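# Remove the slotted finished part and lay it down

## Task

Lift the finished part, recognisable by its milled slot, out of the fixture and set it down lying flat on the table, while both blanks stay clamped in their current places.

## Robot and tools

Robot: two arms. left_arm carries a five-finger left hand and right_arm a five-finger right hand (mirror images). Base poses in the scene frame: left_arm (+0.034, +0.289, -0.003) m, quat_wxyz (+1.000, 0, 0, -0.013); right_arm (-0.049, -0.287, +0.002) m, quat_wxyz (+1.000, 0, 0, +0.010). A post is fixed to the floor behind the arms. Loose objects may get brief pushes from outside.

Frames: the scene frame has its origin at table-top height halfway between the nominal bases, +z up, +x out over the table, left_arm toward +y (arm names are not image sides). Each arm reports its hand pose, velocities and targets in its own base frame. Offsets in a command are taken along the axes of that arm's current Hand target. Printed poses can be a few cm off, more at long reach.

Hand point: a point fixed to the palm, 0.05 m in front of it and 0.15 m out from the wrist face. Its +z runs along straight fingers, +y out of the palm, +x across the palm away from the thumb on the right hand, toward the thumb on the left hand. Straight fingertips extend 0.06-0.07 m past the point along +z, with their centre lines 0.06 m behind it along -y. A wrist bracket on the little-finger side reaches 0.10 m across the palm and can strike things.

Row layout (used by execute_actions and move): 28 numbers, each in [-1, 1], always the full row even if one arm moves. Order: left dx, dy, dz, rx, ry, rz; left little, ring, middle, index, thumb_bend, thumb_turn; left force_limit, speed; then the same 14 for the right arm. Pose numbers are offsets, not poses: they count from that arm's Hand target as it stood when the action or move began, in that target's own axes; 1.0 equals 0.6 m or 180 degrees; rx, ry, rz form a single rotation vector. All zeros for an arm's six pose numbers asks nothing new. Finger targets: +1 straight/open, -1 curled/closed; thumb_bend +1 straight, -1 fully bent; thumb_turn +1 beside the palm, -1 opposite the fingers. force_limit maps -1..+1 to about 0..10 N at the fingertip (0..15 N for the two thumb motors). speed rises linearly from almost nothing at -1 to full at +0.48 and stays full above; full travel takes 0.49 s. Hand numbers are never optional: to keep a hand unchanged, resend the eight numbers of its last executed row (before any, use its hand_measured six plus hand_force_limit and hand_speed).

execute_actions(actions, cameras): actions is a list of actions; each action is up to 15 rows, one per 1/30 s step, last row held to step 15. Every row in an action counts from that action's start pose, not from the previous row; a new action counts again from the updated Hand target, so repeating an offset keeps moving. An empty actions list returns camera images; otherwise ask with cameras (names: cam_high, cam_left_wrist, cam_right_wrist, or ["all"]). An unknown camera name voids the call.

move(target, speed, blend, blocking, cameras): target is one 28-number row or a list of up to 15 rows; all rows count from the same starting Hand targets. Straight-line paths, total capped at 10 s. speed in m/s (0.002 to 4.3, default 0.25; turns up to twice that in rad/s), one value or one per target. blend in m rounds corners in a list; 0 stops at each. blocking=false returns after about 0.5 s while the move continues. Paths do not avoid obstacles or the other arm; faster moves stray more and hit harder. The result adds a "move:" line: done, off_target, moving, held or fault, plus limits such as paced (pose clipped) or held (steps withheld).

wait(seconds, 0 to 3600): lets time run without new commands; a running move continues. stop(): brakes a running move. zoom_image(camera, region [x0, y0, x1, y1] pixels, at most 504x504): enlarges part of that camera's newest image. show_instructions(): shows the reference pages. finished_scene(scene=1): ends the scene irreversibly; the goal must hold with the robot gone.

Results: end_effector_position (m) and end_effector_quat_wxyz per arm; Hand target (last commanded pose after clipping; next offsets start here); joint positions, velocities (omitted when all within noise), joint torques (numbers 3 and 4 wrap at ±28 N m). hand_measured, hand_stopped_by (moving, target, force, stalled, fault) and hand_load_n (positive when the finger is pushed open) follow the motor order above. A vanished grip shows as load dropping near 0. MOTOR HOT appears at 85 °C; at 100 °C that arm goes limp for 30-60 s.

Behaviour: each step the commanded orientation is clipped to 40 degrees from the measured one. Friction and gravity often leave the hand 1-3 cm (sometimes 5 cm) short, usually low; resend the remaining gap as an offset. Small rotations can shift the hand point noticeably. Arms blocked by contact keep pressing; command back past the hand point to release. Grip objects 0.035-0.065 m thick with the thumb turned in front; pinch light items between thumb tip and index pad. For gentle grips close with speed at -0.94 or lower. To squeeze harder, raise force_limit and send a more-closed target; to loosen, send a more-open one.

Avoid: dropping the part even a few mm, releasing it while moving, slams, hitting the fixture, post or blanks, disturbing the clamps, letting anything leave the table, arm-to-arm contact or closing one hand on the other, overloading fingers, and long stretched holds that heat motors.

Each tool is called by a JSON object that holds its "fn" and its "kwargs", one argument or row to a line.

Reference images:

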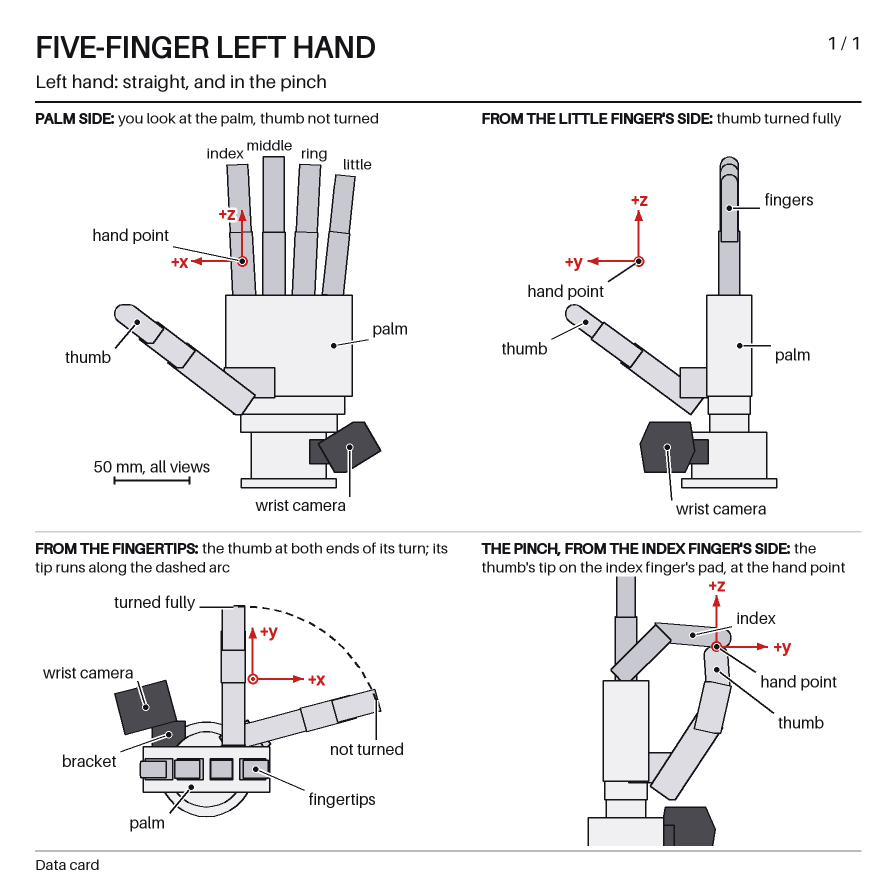

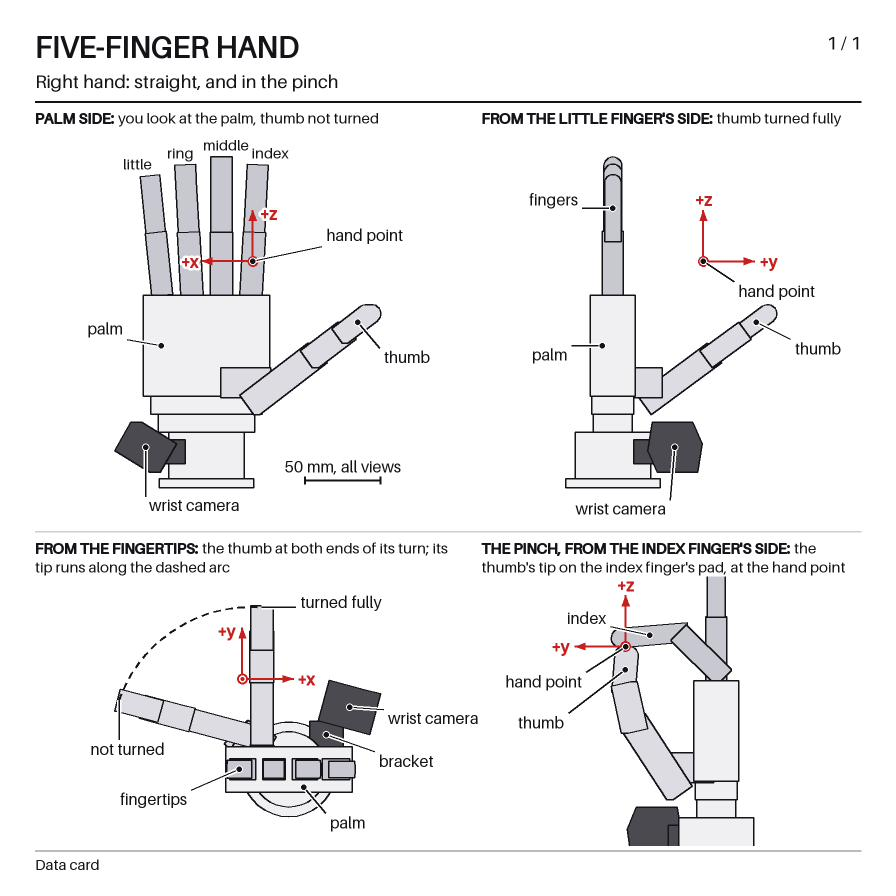

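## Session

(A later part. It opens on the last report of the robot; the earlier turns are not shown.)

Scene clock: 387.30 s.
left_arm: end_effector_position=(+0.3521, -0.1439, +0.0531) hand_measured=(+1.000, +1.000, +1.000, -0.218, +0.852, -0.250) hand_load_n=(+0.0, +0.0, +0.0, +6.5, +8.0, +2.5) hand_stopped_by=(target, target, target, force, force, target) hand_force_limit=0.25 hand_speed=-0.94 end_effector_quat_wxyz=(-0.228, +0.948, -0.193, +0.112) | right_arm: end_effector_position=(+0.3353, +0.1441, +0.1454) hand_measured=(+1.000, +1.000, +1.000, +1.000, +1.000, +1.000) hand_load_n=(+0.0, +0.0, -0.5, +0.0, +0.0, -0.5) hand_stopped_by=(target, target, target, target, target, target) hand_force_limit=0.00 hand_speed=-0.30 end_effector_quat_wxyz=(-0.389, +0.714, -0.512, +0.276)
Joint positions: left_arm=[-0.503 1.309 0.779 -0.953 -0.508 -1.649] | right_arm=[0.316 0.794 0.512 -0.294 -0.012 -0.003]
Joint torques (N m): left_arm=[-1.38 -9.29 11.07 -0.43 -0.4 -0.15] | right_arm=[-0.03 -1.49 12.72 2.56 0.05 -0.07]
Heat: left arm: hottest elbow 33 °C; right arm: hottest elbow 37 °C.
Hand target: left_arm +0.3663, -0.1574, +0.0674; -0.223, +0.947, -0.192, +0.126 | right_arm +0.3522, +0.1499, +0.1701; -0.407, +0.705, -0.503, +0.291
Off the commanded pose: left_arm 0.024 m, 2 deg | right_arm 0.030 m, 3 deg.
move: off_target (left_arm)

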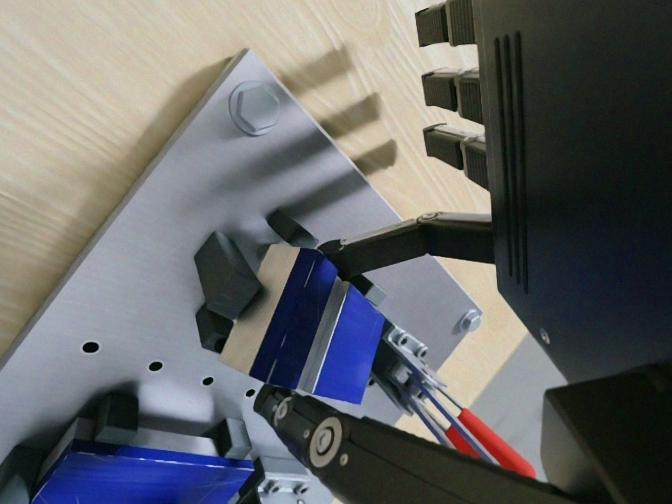

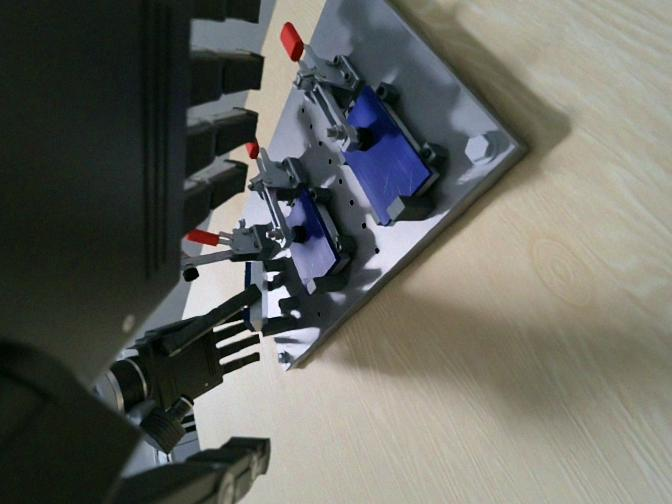

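{"fn": "move", "kwargs": {
  "target": [
    [0.0050,-0.0050,-0.0080,0,0,0,1,1,1,-0.3,0.5,-0.25,0.25,-0.94,0,0,0,0,0,0,1,1,1,1,1,1,0,-0.3]
  ],
  "speed": 0.02,
  "cameras": ["cam_right_wrist"]
}}

{"fn": "zoom_image", "kwargs": {
  "camera": "cam_right_wrist",
  "region": [200, 240, 320, 360]
}}

Scene clock: 388.17 s.
left_arm: end_effector_position=(+0.3524, -0.1441, +0.0570) hand_measured=(+1.000, +1.000, +1.000, -0.218, +0.852, -0.250) hand_load_n=(+0.0, +0.0, +0.0, +6.5, +8.0, +1.0) hand_stopped_by=(target, target, target, force, force, target) hand_force_limit=0.25 hand_speed=-0.94 end_effector_quat_wxyz=(-0.229, +0.948, -0.194, +0.109) | right_arm: end_effector_position=(+0.3353, +0.1441, +0.1454) hand_measured=(+1.000, +1.000, +1.000, +1.000, +1.000, +1.000) hand_load_n=(-0.5, +0.0, +0.0, +0.0, +0.0, +0.0) hand_stopped_by=(target, target, target, target, target, target) hand_force_limit=0.00 hand_speed=-0.30 end_effector_quat_wxyz=(-0.389, +0.714, -0.512, +0.276)
Joint positions: left_arm=[-0.503 1.309 0.792 -0.975 -0.508 -1.65] | right_arm=[0.316 0.794 0.512 -0.294 -0.012 -0.003]
Joint torques (N m): left_arm=[-1.14 -9.17 11.36 -0.43 -0.46 -0.14] | right_arm=[-0.09 -1.49 12.74 2.56 0.05 -0.07]
Heat: left arm: hottest elbow 33 °C; right arm: hottest elbow 37 °C.
Hand target: left_arm +0.3684, -0.1580, +0.0735; -0.223, +0.947, -0.192, +0.126 | right_arm +0.3522, +0.1499, +0.1701; -0.407, +0.705, -0.503, +0.291
Off the commanded pose: left_arm 0.027 m, 2 deg | right_arm 0.030 m, 3 deg.
move: off_target (left_arm)

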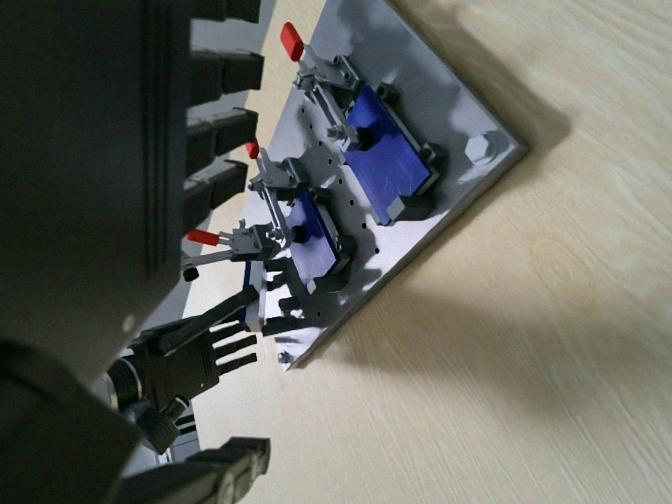

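Scaled by 4.200 from the camera's image (finer frame: 960x720).

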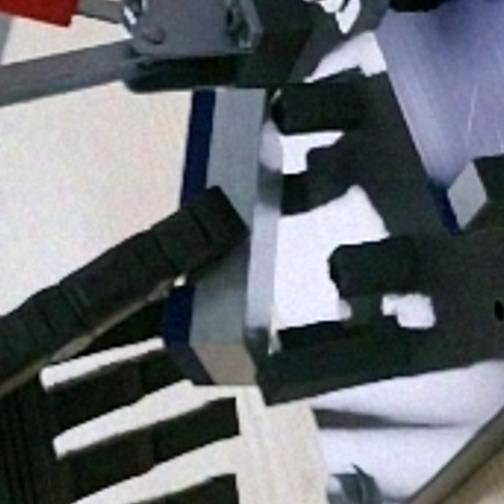

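{"fn": "execute_actions", "kwargs": {
  "actions": [],
  "cameras": ["cam_left_wrist","cam_right_wrist","cam_high"]
}}

{"fn": "zoom_image", "kwargs": {
  "camera": "cam_left_wrist",
  "region": [300, 220, 460, 420]
}}

{"fn": "zoom_image", "kwargs": {
  "camera": "cam_right_wrist",
  "region": [220, 230, 300, 330]
}}

{"fn": "zoom_image", "kwargs": {
  "camera": "cam_high",
  "region": [350, 230, 430, 330]
}}

Scene clock: 389.73 s.
left_arm: end_effector_position=(+0.3524, -0.1441, +0.0570) hand_measured=(+1.000, +1.000, +1.000, -0.218, +0.852, -0.250) hand_load_n=(+0.0, +0.0, +0.0, +6.0, +8.0, +1.0) hand_stopped_by=(target, target, target, force, force, target) hand_force_limit=0.25 hand_speed=-0.94 end_effector_quat_wxyz=(-0.229, +0.948, -0.194, +0.109) | right_arm: end_effector_position=(+0.3353, +0.1441, +0.1454) hand_measured=(+1.000, +1.000, +1.000, +1.000, +1.000, +1.000) hand_load_n=(+0.0, +0.0, +0.0, +0.0, +0.0, +0.0) hand_stopped_by=(target, target, target, target, target, target) hand_force_limit=0.00 hand_speed=-0.30 end_effector_quat_wxyz=(-0.389, +0.714, -0.512, +0.276)
Joint positions: left_arm=[-0.503 1.309 0.792 -0.975 -0.508 -1.65] | right_arm=[0.316 0.794 0.512 -0.294 -0.012 -0.003]
Joint velocities: within noise
Joint torques (N m): left_arm=[-1.2 -9.7 11.02 -0.4 -0.42 -0.15] | right_arm=[-0.03 -1.44 12.74 2.58 0.05 -0.07]
Heat: left arm: hottest elbow 33 °C; right arm: hottest elbow 37 °C.
Hand target: left_arm +0.3684, -0.1580, +0.0735; -0.223, +0.947, -0.192, +0.126 | right_arm +0.3522, +0.1499, +0.1701; -0.407, +0.705, -0.503, +0.291
Off the commanded pose: left_arm 0.027 m, 2 deg | right_arm 0.030 m, 3 deg.

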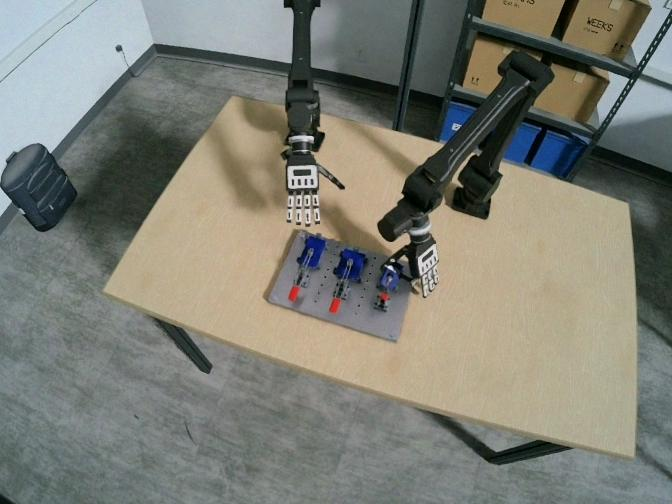

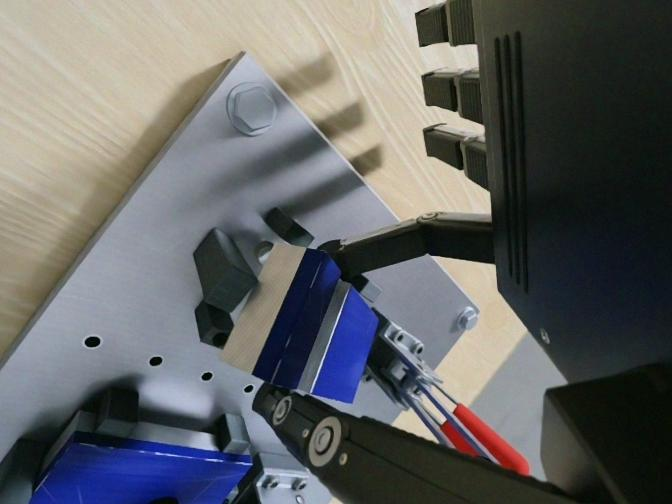

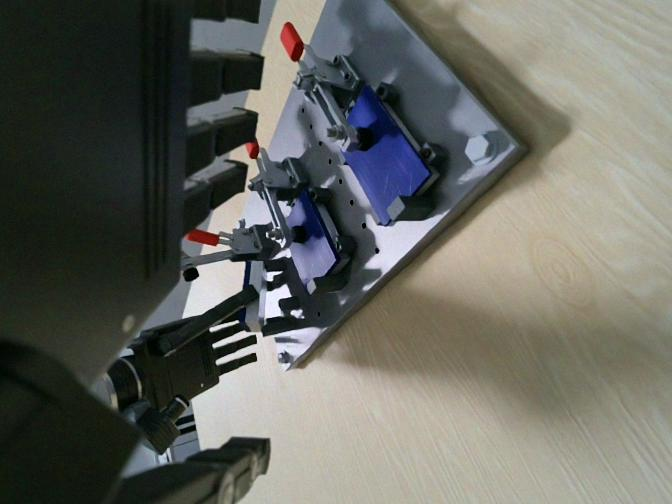

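Scaled by 2.520 from the camera's image (finer frame: 960x720).

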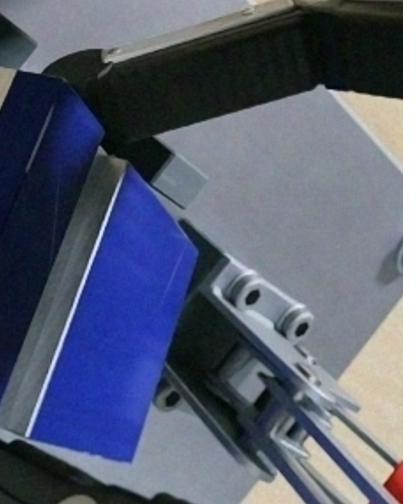

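Scaled by 5.040 from the camera's image (finer frame: 960x720).

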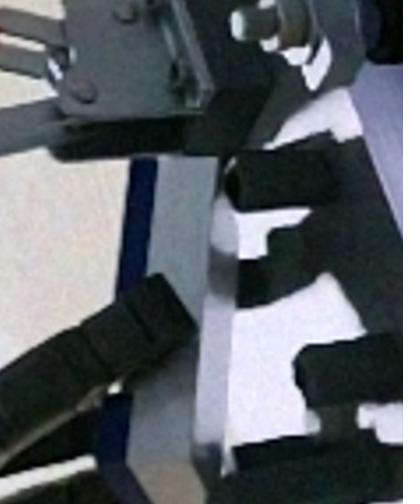

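Scaled by 5.040 from the camera's image (finer frame: 960x720).

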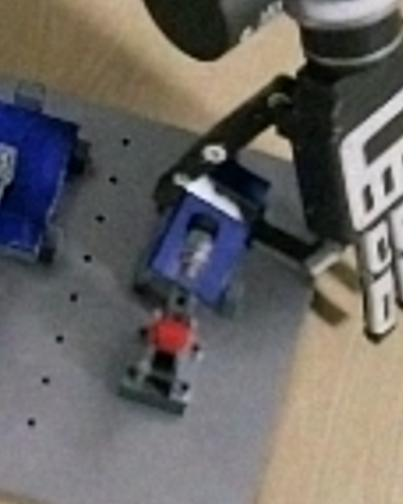

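{"fn": "move", "kwargs": {
  "target": [
    [0.0030,-0.0050,-0.0080,0,0,0,1,1,1,-0.3,0.5,-0.25,0.25,-0.94,0,0,0,0,0,0,1,1,1,1,1,1,0,-0.3]
  ],
  "speed": 0.02,
  "cameras": ["cam_right_wrist","cam_left_wrist"]
}}

{"fn": "zoom_image", "kwargs": {
  "camera": "cam_right_wrist",
  "region": [220, 230, 300, 330]
}}

{"fn": "zoom_image", "kwargs": {
  "camera": "cam_left_wrist",
  "region": [180, 190, 400, 410]
}}

Scene clock: 390.87 s.
left_arm: end_effector_position=(+0.3523, -0.1441, +0.0601) hand_measured=(+1.000, +1.000, +1.000, -0.218, +0.852, -0.250) hand_load_n=(+0.0, +0.0, +0.0, +6.0, +7.5, +0.5) hand_stopped_by=(target, target, target, force, force, target) hand_force_limit=0.25 hand_speed=-0.94 end_effector_quat_wxyz=(-0.230, +0.948, -0.195, +0.105) | right_arm: end_effector_position=(+0.3353, +0.1441, +0.1454) hand_measured=(+1.000, +1.000, +1.000, +1.000, +1.000, +1.000) hand_load_n=(+0.0, -0.5, +0.0, +0.0, +0.0, +0.0) hand_stopped_by=(target, target, target, target, target, target) hand_force_limit=0.00 hand_speed=-0.30 end_effector_quat_wxyz=(-0.389, +0.714, -0.512, +0.276)
Joint positions: left_arm=[-0.503 1.309 0.803 -0.993 -0.507 -1.65] | right_arm=[0.316 0.794 0.512 -0.294 -0.012 -0.003]
Joint torques (N m): left_arm=[-0.79 -9.76 11.12 -0.27 -0.46 -0.13] | right_arm=[-0.03 -1.49 12.74 2.58 0.05 -0.07]
Heat: left arm: hottest elbow 33 °C; right arm: hottest elbow 37 °C.
Hand target: left_arm +0.3694, -0.1581, +0.0793; -0.223, +0.947, -0.192, +0.126 | right_arm +0.3522, +0.1499, +0.1701; -0.407, +0.705, -0.503, +0.291
Off the commanded pose: left_arm 0.029 m, 3 deg | right_arm 0.030 m, 3 deg.
move: off_target (left_arm)
Images, in order (width x height): cam_left_wrist 672x504, cam_right_wrist 672x504.

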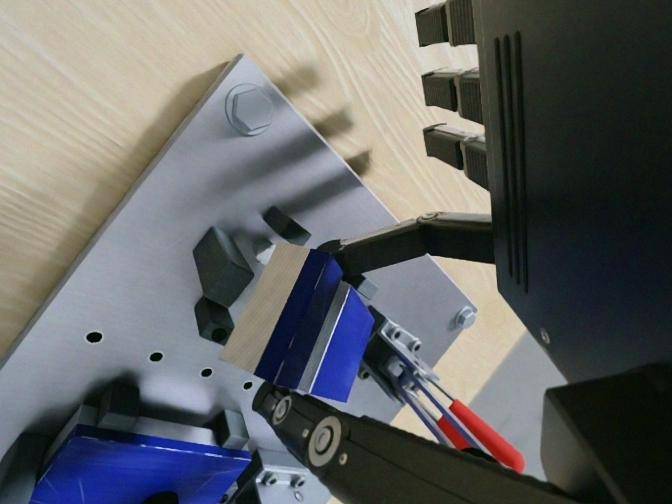

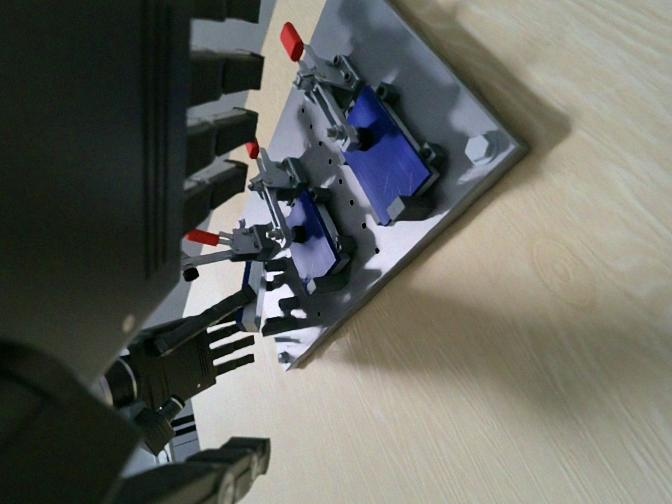

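Scaled by 5.040 from the camera's image (finer frame: 960x720).

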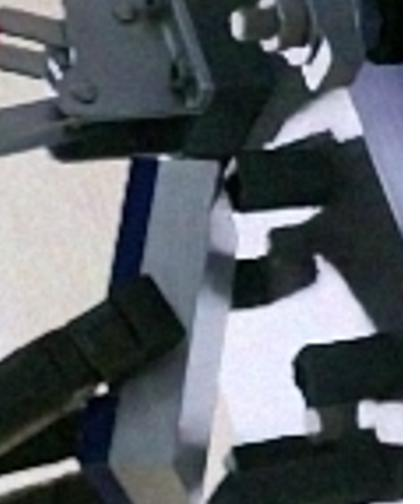

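Scaled by 2.291 from the camera's image (finer frame: 960x720).

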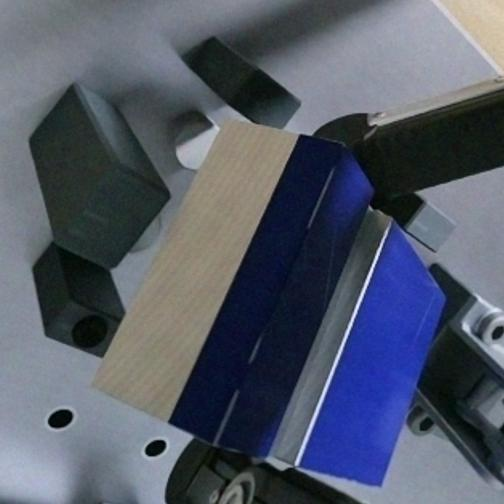

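{"fn": "move", "kwargs": {
  "target": [
    [0.0030,-0.0085,-0.0140,0,0,0,1,1,1,-0.3,0.5,-0.25,0.25,-0.94,0,0,0,0,0,0,1,1,1,1,1,1,0,-0.3]
  ],
  "speed": 0.02,
  "cameras": ["cam_right_wrist","cam_left_wrist"]
}}

{"fn": "zoom_image", "kwargs": {
  "camera": "cam_right_wrist",
  "region": [200, 230, 300, 330]
}}

{"fn": "zoom_image", "kwargs": {
  "camera": "cam_left_wrist",
  "region": [180, 190, 400, 410]
}}

Scene clock: 393.27 s.
left_arm: end_effector_position=(+0.3525, -0.1442, +0.0654) hand_measured=(+1.000, +1.000, +1.000, -0.218, +0.852, -0.250) hand_load_n=(+0.0, +0.0, +0.0, +6.5, +7.5, +1.0) hand_stopped_by=(target, target, target, force, force, target) hand_force_limit=0.25 hand_speed=-0.94 end_effector_quat_wxyz=(-0.232, +0.947, -0.196, +0.100) | right_arm: end_effector_position=(+0.3353, +0.1441, +0.1454) hand_measured=(+1.000, +1.000, +1.000, +1.000, +1.000, +1.000) hand_load_n=(+0.0, +0.0, -0.5, -0.5, +0.0, +0.0) hand_stopped_by=(target, target, target, target, target, target) hand_force_limit=0.00 hand_speed=-0.30 end_effector_quat_wxyz=(-0.389, +0.714, -0.512, +0.276)
Joint positions: left_arm=[-0.503 1.309 0.82 -1.022 -0.507 -1.65] | right_arm=[0.316 0.794 0.512 -0.294 -0.012 -0.003]
Joint torques (N m): left_arm=[-0.62 -11.46 11.15 -0.34 -0.45 -0.04] | right_arm=[-0.03 -1.49 12.74 2.58 0.05 -0.07]
Heat: left arm: hottest elbow 33 °C; right arm: hottest elbow 37 °C.
Hand target: left_arm +0.3700, -0.1578, +0.0894; -0.223, +0.947, -0.192, +0.126 | right_arm +0.3522, +0.1499, +0.1701; -0.407, +0.705, -0.503, +0.291
Off the commanded pose: left_arm 0.032 m, 3 deg | right_arm 0.030 m, 3 deg.
move: off_target (left_arm)
Images, in order (width x height): cam_left_wrist 672x504, cam_right_wrist 672x504.

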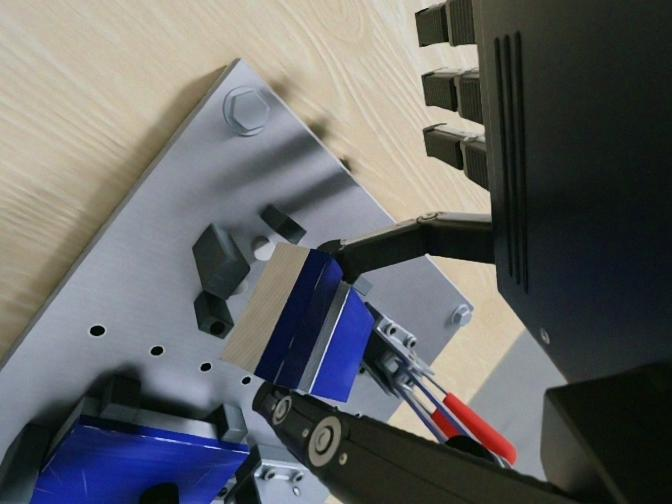

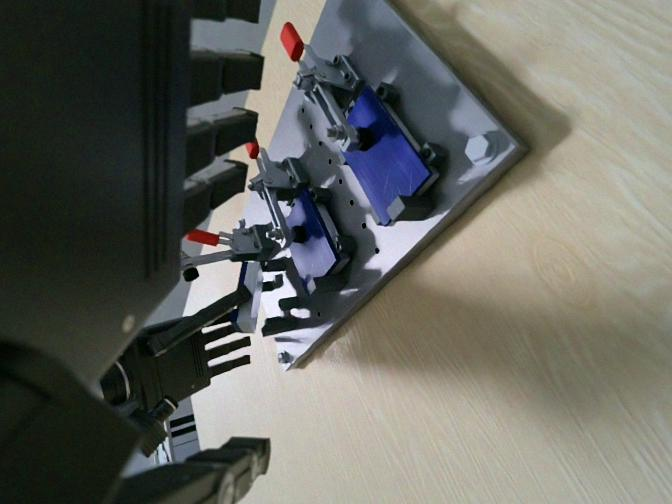

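Scaled by 5.040 from the camera's image (finer frame: 960x720).

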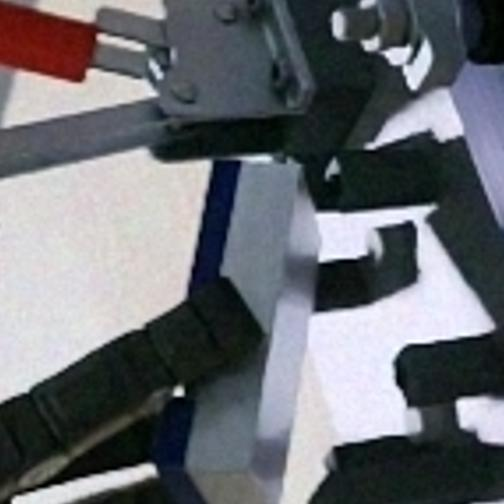

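Scaled by 2.291 from the camera's image (finer frame: 960x720).

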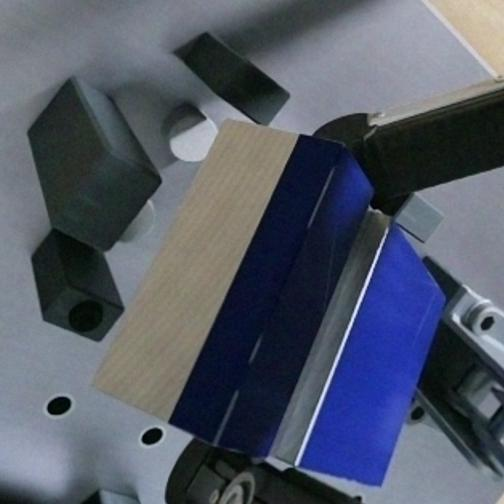

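{"fn": "move", "kwargs": {
  "target": [
    [-0.0035,-0.0140,-0.0205,0,0,0,1,1,1,-0.3,0.5,-0.25,0.25,-0.94,0,0,0,0,0,0,1,1,1,1,1,1,0,-0.3]
  ],
  "speed": 0.02,
  "cameras": ["cam_right_wrist","cam_left_wrist"]
}}

{"fn": "zoom_image", "kwargs": {
  "camera": "cam_right_wrist",
  "region": [200, 230, 300, 330]
}}

{"fn": "zoom_image", "kwargs": {
  "camera": "cam_left_wrist",
  "region": [180, 190, 400, 410]
}}

Scene clock: 395.07 s.
left_arm: end_effector_position=(+0.3489, -0.1423, +0.0766) hand_measured=(+1.000, +1.000, +1.000, -0.218, +0.852, -0.250) hand_load_n=(+0.0, +0.0, +0.0, +6.0, +7.5, +1.0) hand_stopped_by=(target, target, target, force, force, target) hand_force_limit=0.25 hand_speed=-0.94 end_effector_quat_wxyz=(-0.233, +0.947, -0.197, +0.097) | right_arm: end_effector_position=(+0.3353, +0.1441, +0.1454) hand_measured=(+1.000, +1.000, +1.000, +1.000, +1.000, +1.000) hand_load_n=(+0.0, +0.0, +0.0, +0.0, +0.0, +0.0) hand_stopped_by=(target, target, target, target, target, target) hand_force_limit=0.00 hand_speed=-0.30 end_effector_quat_wxyz=(-0.389, +0.714, -0.512, +0.276)
Joint positions: left_arm=[-0.503 1.287 0.834 -1.064 -0.507 -1.65] | right_arm=[0.316 0.794 0.512 -0.294 -0.012 -0.003]
Joint torques (N m): left_arm=[-1.2 -12.28 11.3 -0.24 -0.49 -0.03] | right_arm=[-0.09 -1.44 12.72 2.58 0.05 -0.07]
Heat: left arm: hottest elbow 34 °C; right arm: hottest elbow 37 °C.
Hand target: left_arm +0.3666, -0.1546, +0.1036; -0.223, +0.947, -0.192, +0.126 | right_arm +0.3522, +0.1499, +0.1701; -0.407, +0.705, -0.503, +0.291
Off the commanded pose: left_arm 0.035 m, 4 deg | right_arm 0.030 m, 3 deg.
move: off_target (left_arm)
Images, in order (width x height): cam_left_wrist 672x504, cam_right_wrist 672x504.

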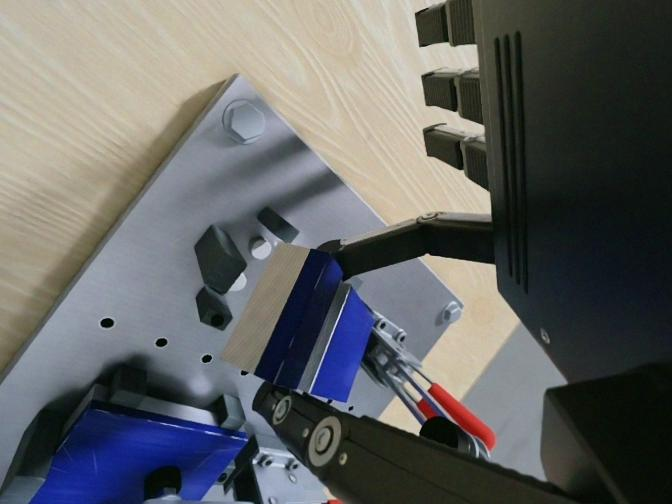

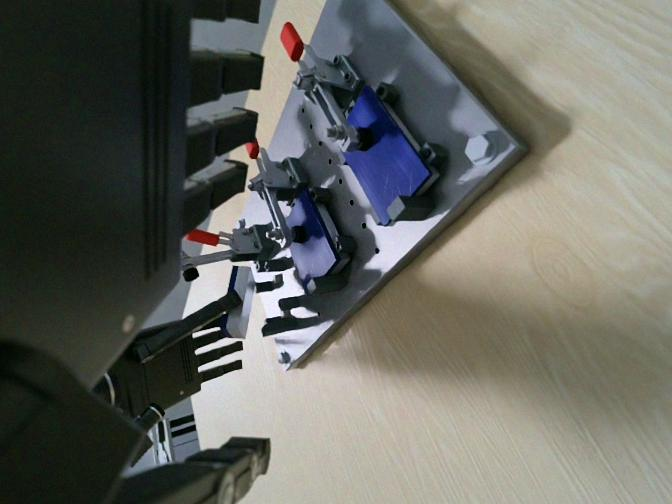

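Scaled by 5.040 from the camera's image (finer frame: 960x720).

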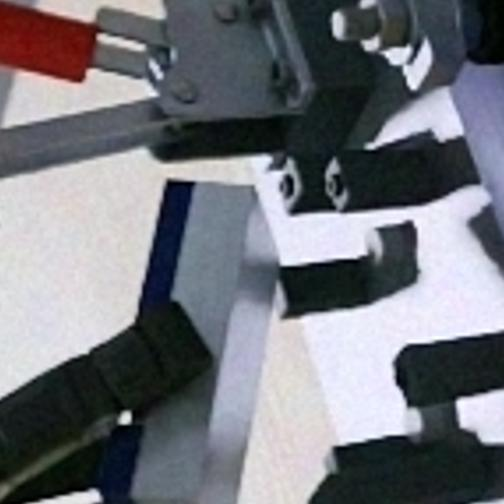

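Scaled by 2.291 from the camera's image (finer frame: 960x720).

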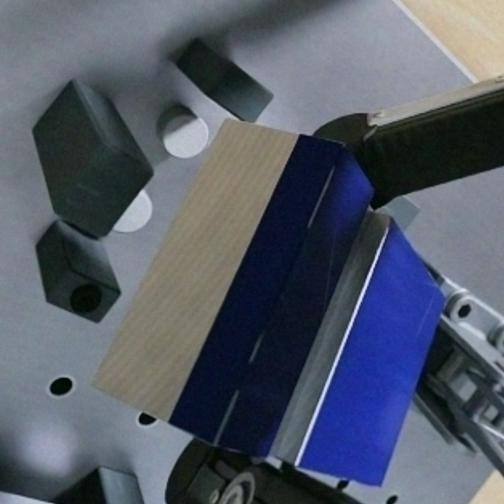

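{"fn": "move", "kwargs": {
  "target": [
    [-0.0282,-0.0323,-0.0380,0,0,0,1,1,1,-0.3,0.5,-0.25,0.25,-0.94,0,0,0,0,0,0,1,1,1,1,1,1,0,-0.3]
  ],
  "speed": 0.03,
  "cameras": ["cam_right_wrist","cam_left_wrist"]
}}

Scene clock: 397.67 s.
left_arm: end_effector_position=(+0.3323, -0.1337, +0.1030) hand_measured=(+1.000, +1.000, +1.000, -0.218, +0.852, -0.250) hand_load_n=(+0.0, +0.0, +0.0, +6.0, +8.0, +0.5) hand_stopped_by=(target, target, target, force, force, target) hand_force_limit=0.25 hand_speed=-0.94 end_effector_quat_wxyz=(-0.232, +0.946, -0.201, +0.100) | right_arm: end_effector_position=(+0.3353, +0.1441, +0.1454) hand_measured=(+1.000, +1.000, +1.000, +1.000, +1.000, +1.000) hand_load_n=(+0.0, +0.0, +0.0, +0.0, +0.0, +0.0) hand_stopped_by=(target, target, target, target, target, target) hand_force_limit=0.00 hand_speed=-0.30 end_effector_quat_wxyz=(-0.389, +0.714, -0.512, +0.276)
Joint positions: left_arm=[-0.503 1.197 0.834 -1.145 -0.506 -1.638] | right_arm=[0.316 0.794 0.512 -0.294 -0.012 -0.003]
Joint torques (N m): left_arm=[0.56 -10.52 11.93 -0.35 -0.42 -0.07] | right_arm=[-0.03 -1.44 12.75 2.56 0.05 -0.07]
Heat: left arm: hottest elbow 34 °C; right arm: hottest elbow 37 °C.
Hand target: left_arm +0.3500, -0.1399, +0.1300; -0.223, +0.947, -0.192, +0.126 | right_arm +0.3522, +0.1499, +0.1701; -0.407, +0.705, -0.503, +0.291
Off the commanded pose: left_arm 0.033 m, 3 deg | right_arm 0.030 m, 3 deg.
move: off_target (left_arm)
Images, in order (width x height): cam_left_wrist 672x504, cam_right_wrist 672x504.

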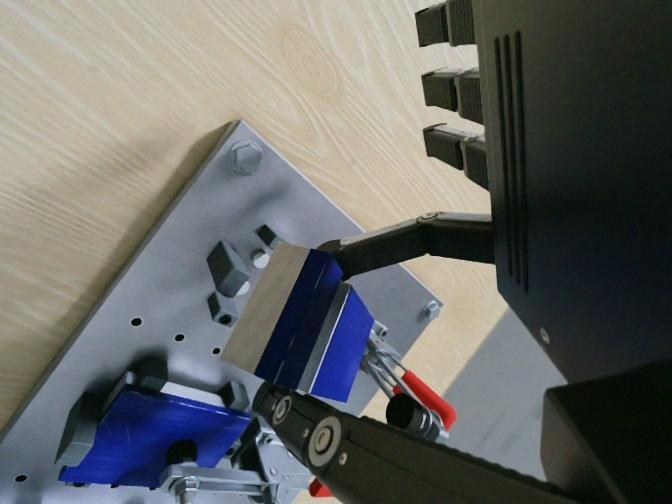

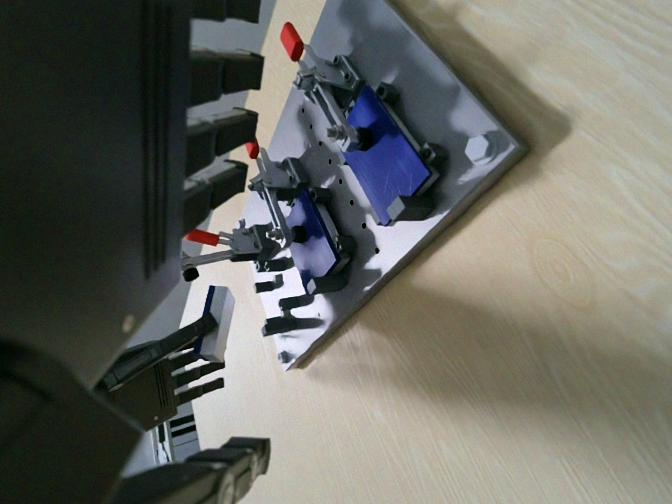

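{"fn": "move", "kwargs": {
  "target": [
    [-0.1353,-0.1348,0.0397,0,0,0,1,1,1,-0.3,0.5,-0.25,0.25,-0.94,0,0,0,0,0,0,1,1,1,1,1,1,0,-0.3]
  ],
  "speed": 0.06,
  "cameras": ["cam_high","cam_right_wrist","cam_left_wrist"]
}}

Scene clock: 400.50 s.
left_arm: end_effector_position=(+0.3063, -0.0329, +0.1299) hand_measured=(+1.000, +1.000, +1.000, -0.218, +0.852, -0.250) hand_load_n=(+0.0, +0.0, +0.0, +6.0, +8.0, +1.0) hand_stopped_by=(target, target, target, force, force, target) hand_force_limit=0.25 hand_speed=-0.94 end_effector_quat_wxyz=(-0.223, +0.948, -0.199, +0.113) | right_arm: end_effector_position=(+0.3353, +0.1441, +0.1454) hand_measured=(+1.000, +1.000, +1.000, +1.000, +1.000, +1.000) hand_load_n=(+0.0, +0.0, +0.0, +0.0, +0.0, +0.0) hand_stopped_by=(target, target, target, target, target, target) hand_force_limit=0.00 hand_speed=-0.30 end_effector_quat_wxyz=(-0.389, +0.714, -0.512, +0.276)
Joint positions: left_arm=[-0.178 0.933 0.723 -1.102 -0.439 -1.278] | right_arm=[0.316 0.794 0.512 -0.294 -0.012 -0.003]
Joint torques (N m): left_arm=[0.85 -6.83 8.75 0.73 -0.4 -0.01] | right_arm=[-0.03 -1.49 12.72 2.55 0.05 -0.07]
Heat: left arm: hottest elbow 35 °C; right arm: hottest elbow 38 °C.
Hand target: left_arm +0.3101, -0.0300, +0.1350; -0.223, +0.947, -0.192, +0.126 | right_arm +0.3522, +0.1499, +0.1701; -0.407, +0.705, -0.503, +0.291
Off the commanded pose: left_arm 0.007 m, 2 deg | right_arm 0.030 m, 3 deg.
move: done

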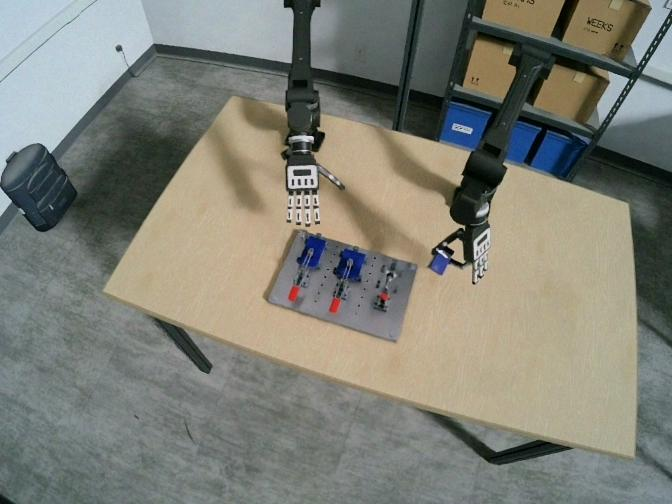

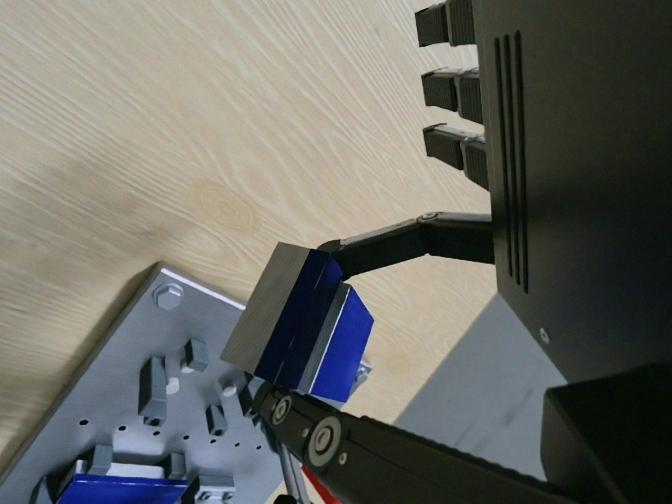

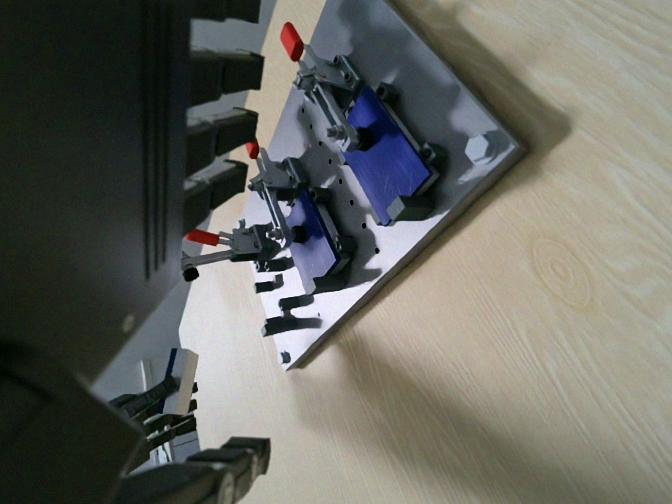

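{"fn": "move", "kwargs": {
  "target": [
    [0,0,0,0.1836,-0.0076,0.0156,1,1,1,-0.3,0.5,-0.25,0.25,-0.94,0,0,0,0,0,0,1,1,1,1,1,1,0,-0.3]
  ],
  "speed": 0.12,
  "cameras": ["cam_high","cam_left_wrist","cam_right_wrist"]
}}

{"fn": "zoom_image", "kwargs": {
  "camera": "cam_left_wrist",
  "region": [180, 190, 400, 410]
}}

{"fn": "zoom_image", "kwargs": {
  "camera": "cam_high",
  "region": [400, 220, 520, 310]
}}

Scene clock: 404.60 s.
left_arm: end_effector_position=(+0.3091, -0.0260, +0.1350) hand_measured=(+1.000, +1.000, +1.000, -0.218, +0.852, -0.250) hand_load_n=(+0.0, +0.0, +0.0, +6.0, +7.5, +0.0) hand_stopped_by=(target, target, target, force, force, target) hand_force_limit=0.25 hand_speed=-0.94 end_effector_quat_wxyz=(-0.486, +0.844, -0.167, +0.156) | right_arm: end_effector_position=(+0.3353, +0.1441, +0.1454) hand_measured=(+1.000, +1.000, +1.000, +1.000, +1.000, +1.000) hand_load_n=(+0.0, +0.0, +0.0, +0.0, +0.0, +0.0) hand_stopped_by=(target, target, target, target, target, target) hand_force_limit=0.00 hand_speed=-0.30 end_effector_quat_wxyz=(-0.389, +0.714, -0.512, +0.276)
Joint positions: left_arm=[-0.571 1.076 0.686 -1.301 -1.067 -1.822] | right_arm=[0.316 0.794 0.512 -0.294 -0.012 -0.003]
Joint torques (N m): left_arm=[-1.08 -5.36 8.05 -0.51 -1.12 -0.3] | right_arm=[-0.09 -1.44 12.75 2.56 0.05 -0.07]
Heat: left arm: hottest elbow 34 °C; right arm: hottest elbow 38 °C.
Hand target: left_arm +0.3101, -0.0300, +0.1350; -0.488, +0.841, -0.168, +0.159 | right_arm +0.3522, +0.1499, +0.1701; -0.407, +0.705, -0.503, +0.291
Off the commanded pose: left_arm 0.004 m, 1 deg | right_arm 0.030 m, 3 deg.
move: done

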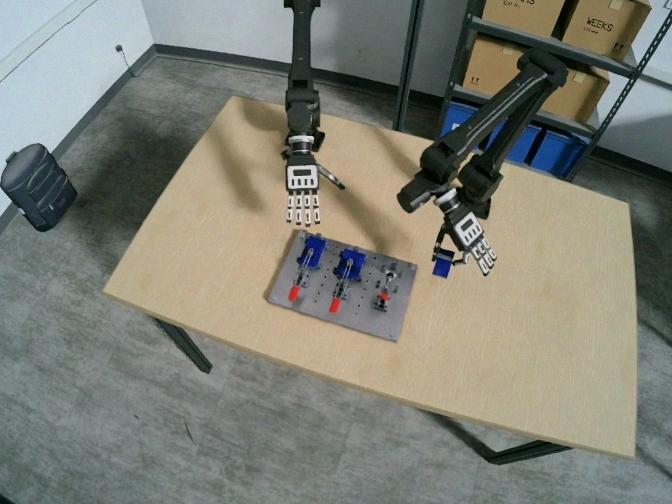

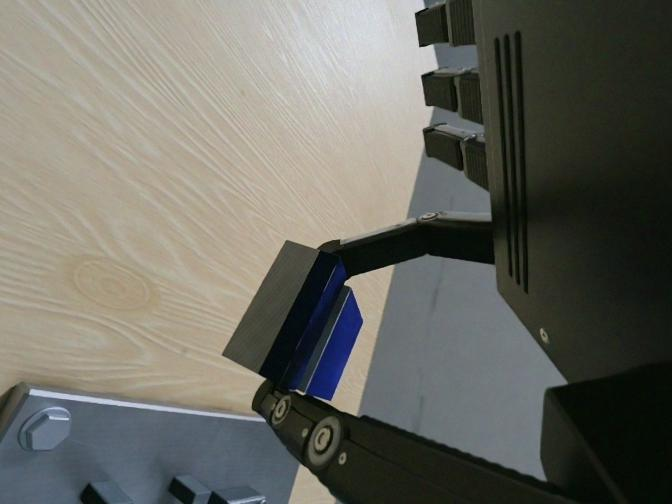

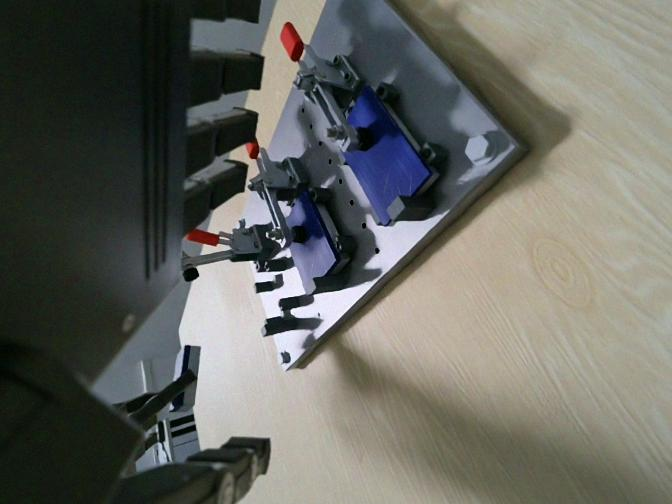

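Scaled by 2.291 from the camera's image (finer frame: 960x720).

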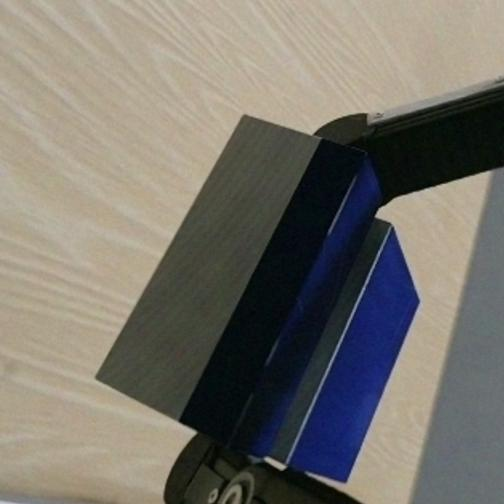

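Scaled by 4.200 from the camera's image (finer frame: 960x720).

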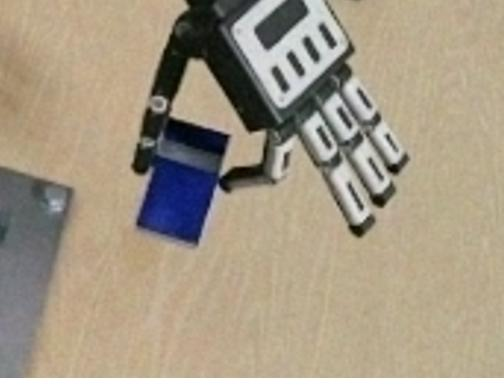

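{"fn": "zoom_image", "kwargs": {
  "camera": "cam_right_wrist",
  "region": [120, 320, 240, 440]
}}

Scaled by 4.200 from the camera's image (finer frame: 960x720).

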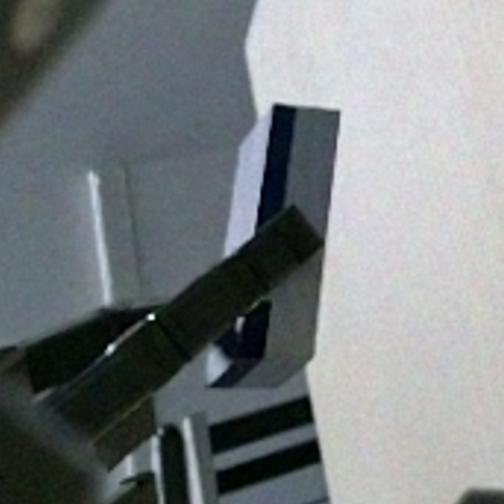

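{"fn": "move", "kwargs": {
  "target": [
    [-0.0137,0.1165,0.0628,0,0,0,1,1,1,-0.3,0.5,-0.25,0.25,-0.94,0,0,0,0,0,0,1,1,1,1,1,1,0,-0.3]
  ],
  "speed": 0.06,
  "cameras": ["cam_high","cam_left_wrist","cam_right_wrist"]
}}

{"fn": "zoom_image", "kwargs": {
  "camera": "cam_right_wrist",
  "region": [140, 320, 260, 440]
}}

{"fn": "zoom_image", "kwargs": {
  "camera": "cam_high",
  "region": [400, 220, 520, 310]
}}

Scene clock: 408.83 s.
left_arm: end_effector_position=(+0.3078, -0.0255, +0.0563) hand_measured=(+1.000, +1.000, +1.000, -0.218, +0.852, -0.250) hand_load_n=(+0.0, +0.0, +0.0, +5.5, +7.5, +0.0) hand_stopped_by=(target, target, target, force, force, target) hand_force_limit=0.25 hand_speed=-0.94 end_effector_quat_wxyz=(-0.489, +0.842, -0.170, +0.150) | right_arm: end_effector_position=(+0.3353, +0.1441, +0.1454) hand_measured=(+1.000, +1.000, +1.000, +1.000, +1.000, +1.000) hand_load_n=(+0.0, +0.0, +0.0, +0.0, +0.0, +0.0) hand_stopped_by=(target, target, target, target, target, target) hand_force_limit=0.00 hand_speed=-0.30 end_effector_quat_wxyz=(-0.389, +0.714, -0.512, +0.276)
Joint positions: left_arm=[-0.573 1.227 0.555 -1.037 -1.068 -1.827] | right_arm=[0.316 0.794 0.512 -0.294 -0.012 -0.003]
Joint torques (N m): left_arm=[-1.38 -5.89 6.48 -0.03 -1.09 -0.22] | right_arm=[-0.09 -1.49 12.72 2.58 0.05 -0.07]
Heat: left arm: hottest elbow 34 °C; right arm: hottest elbow 38 °C.
Hand target: left_arm +0.3099, -0.0301, +0.0551; -0.488, +0.841, -0.169, +0.159 | right_arm +0.3522, +0.1499, +0.1701; -0.407, +0.705, -0.503, +0.291
Off the commanded pose: left_arm 0.005 m, 1 deg | right_arm 0.030 m, 3 deg.
move: done

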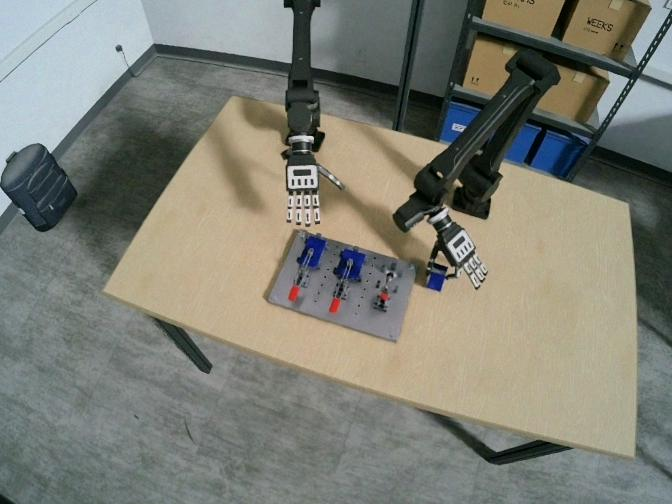

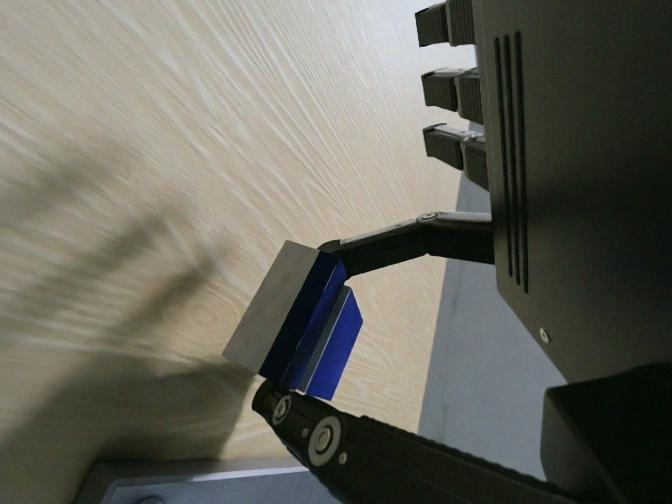

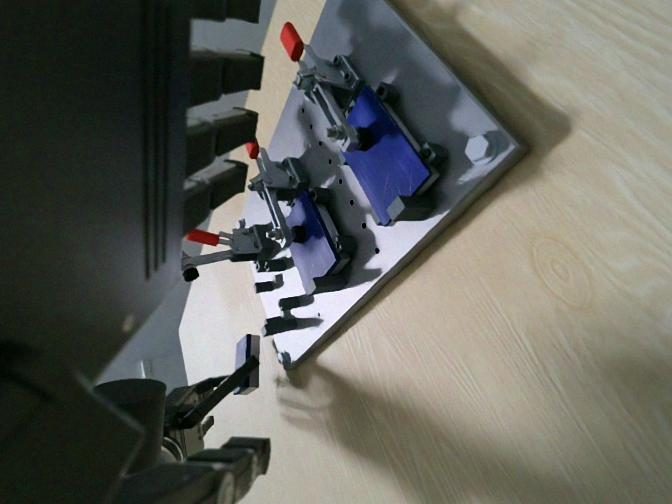

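Scaled by 4.200 from the camera's image (finer frame: 960x720).

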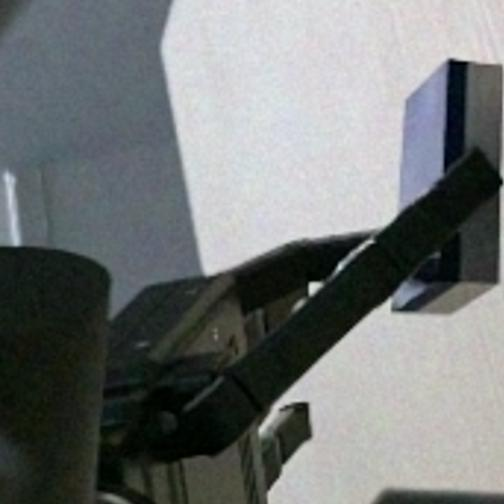

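Scaled by 4.200 from the camera's image (finer frame: 960x720).

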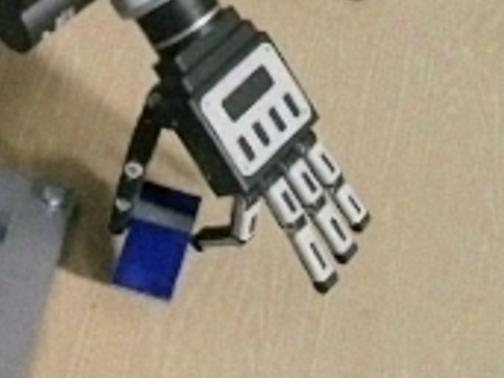

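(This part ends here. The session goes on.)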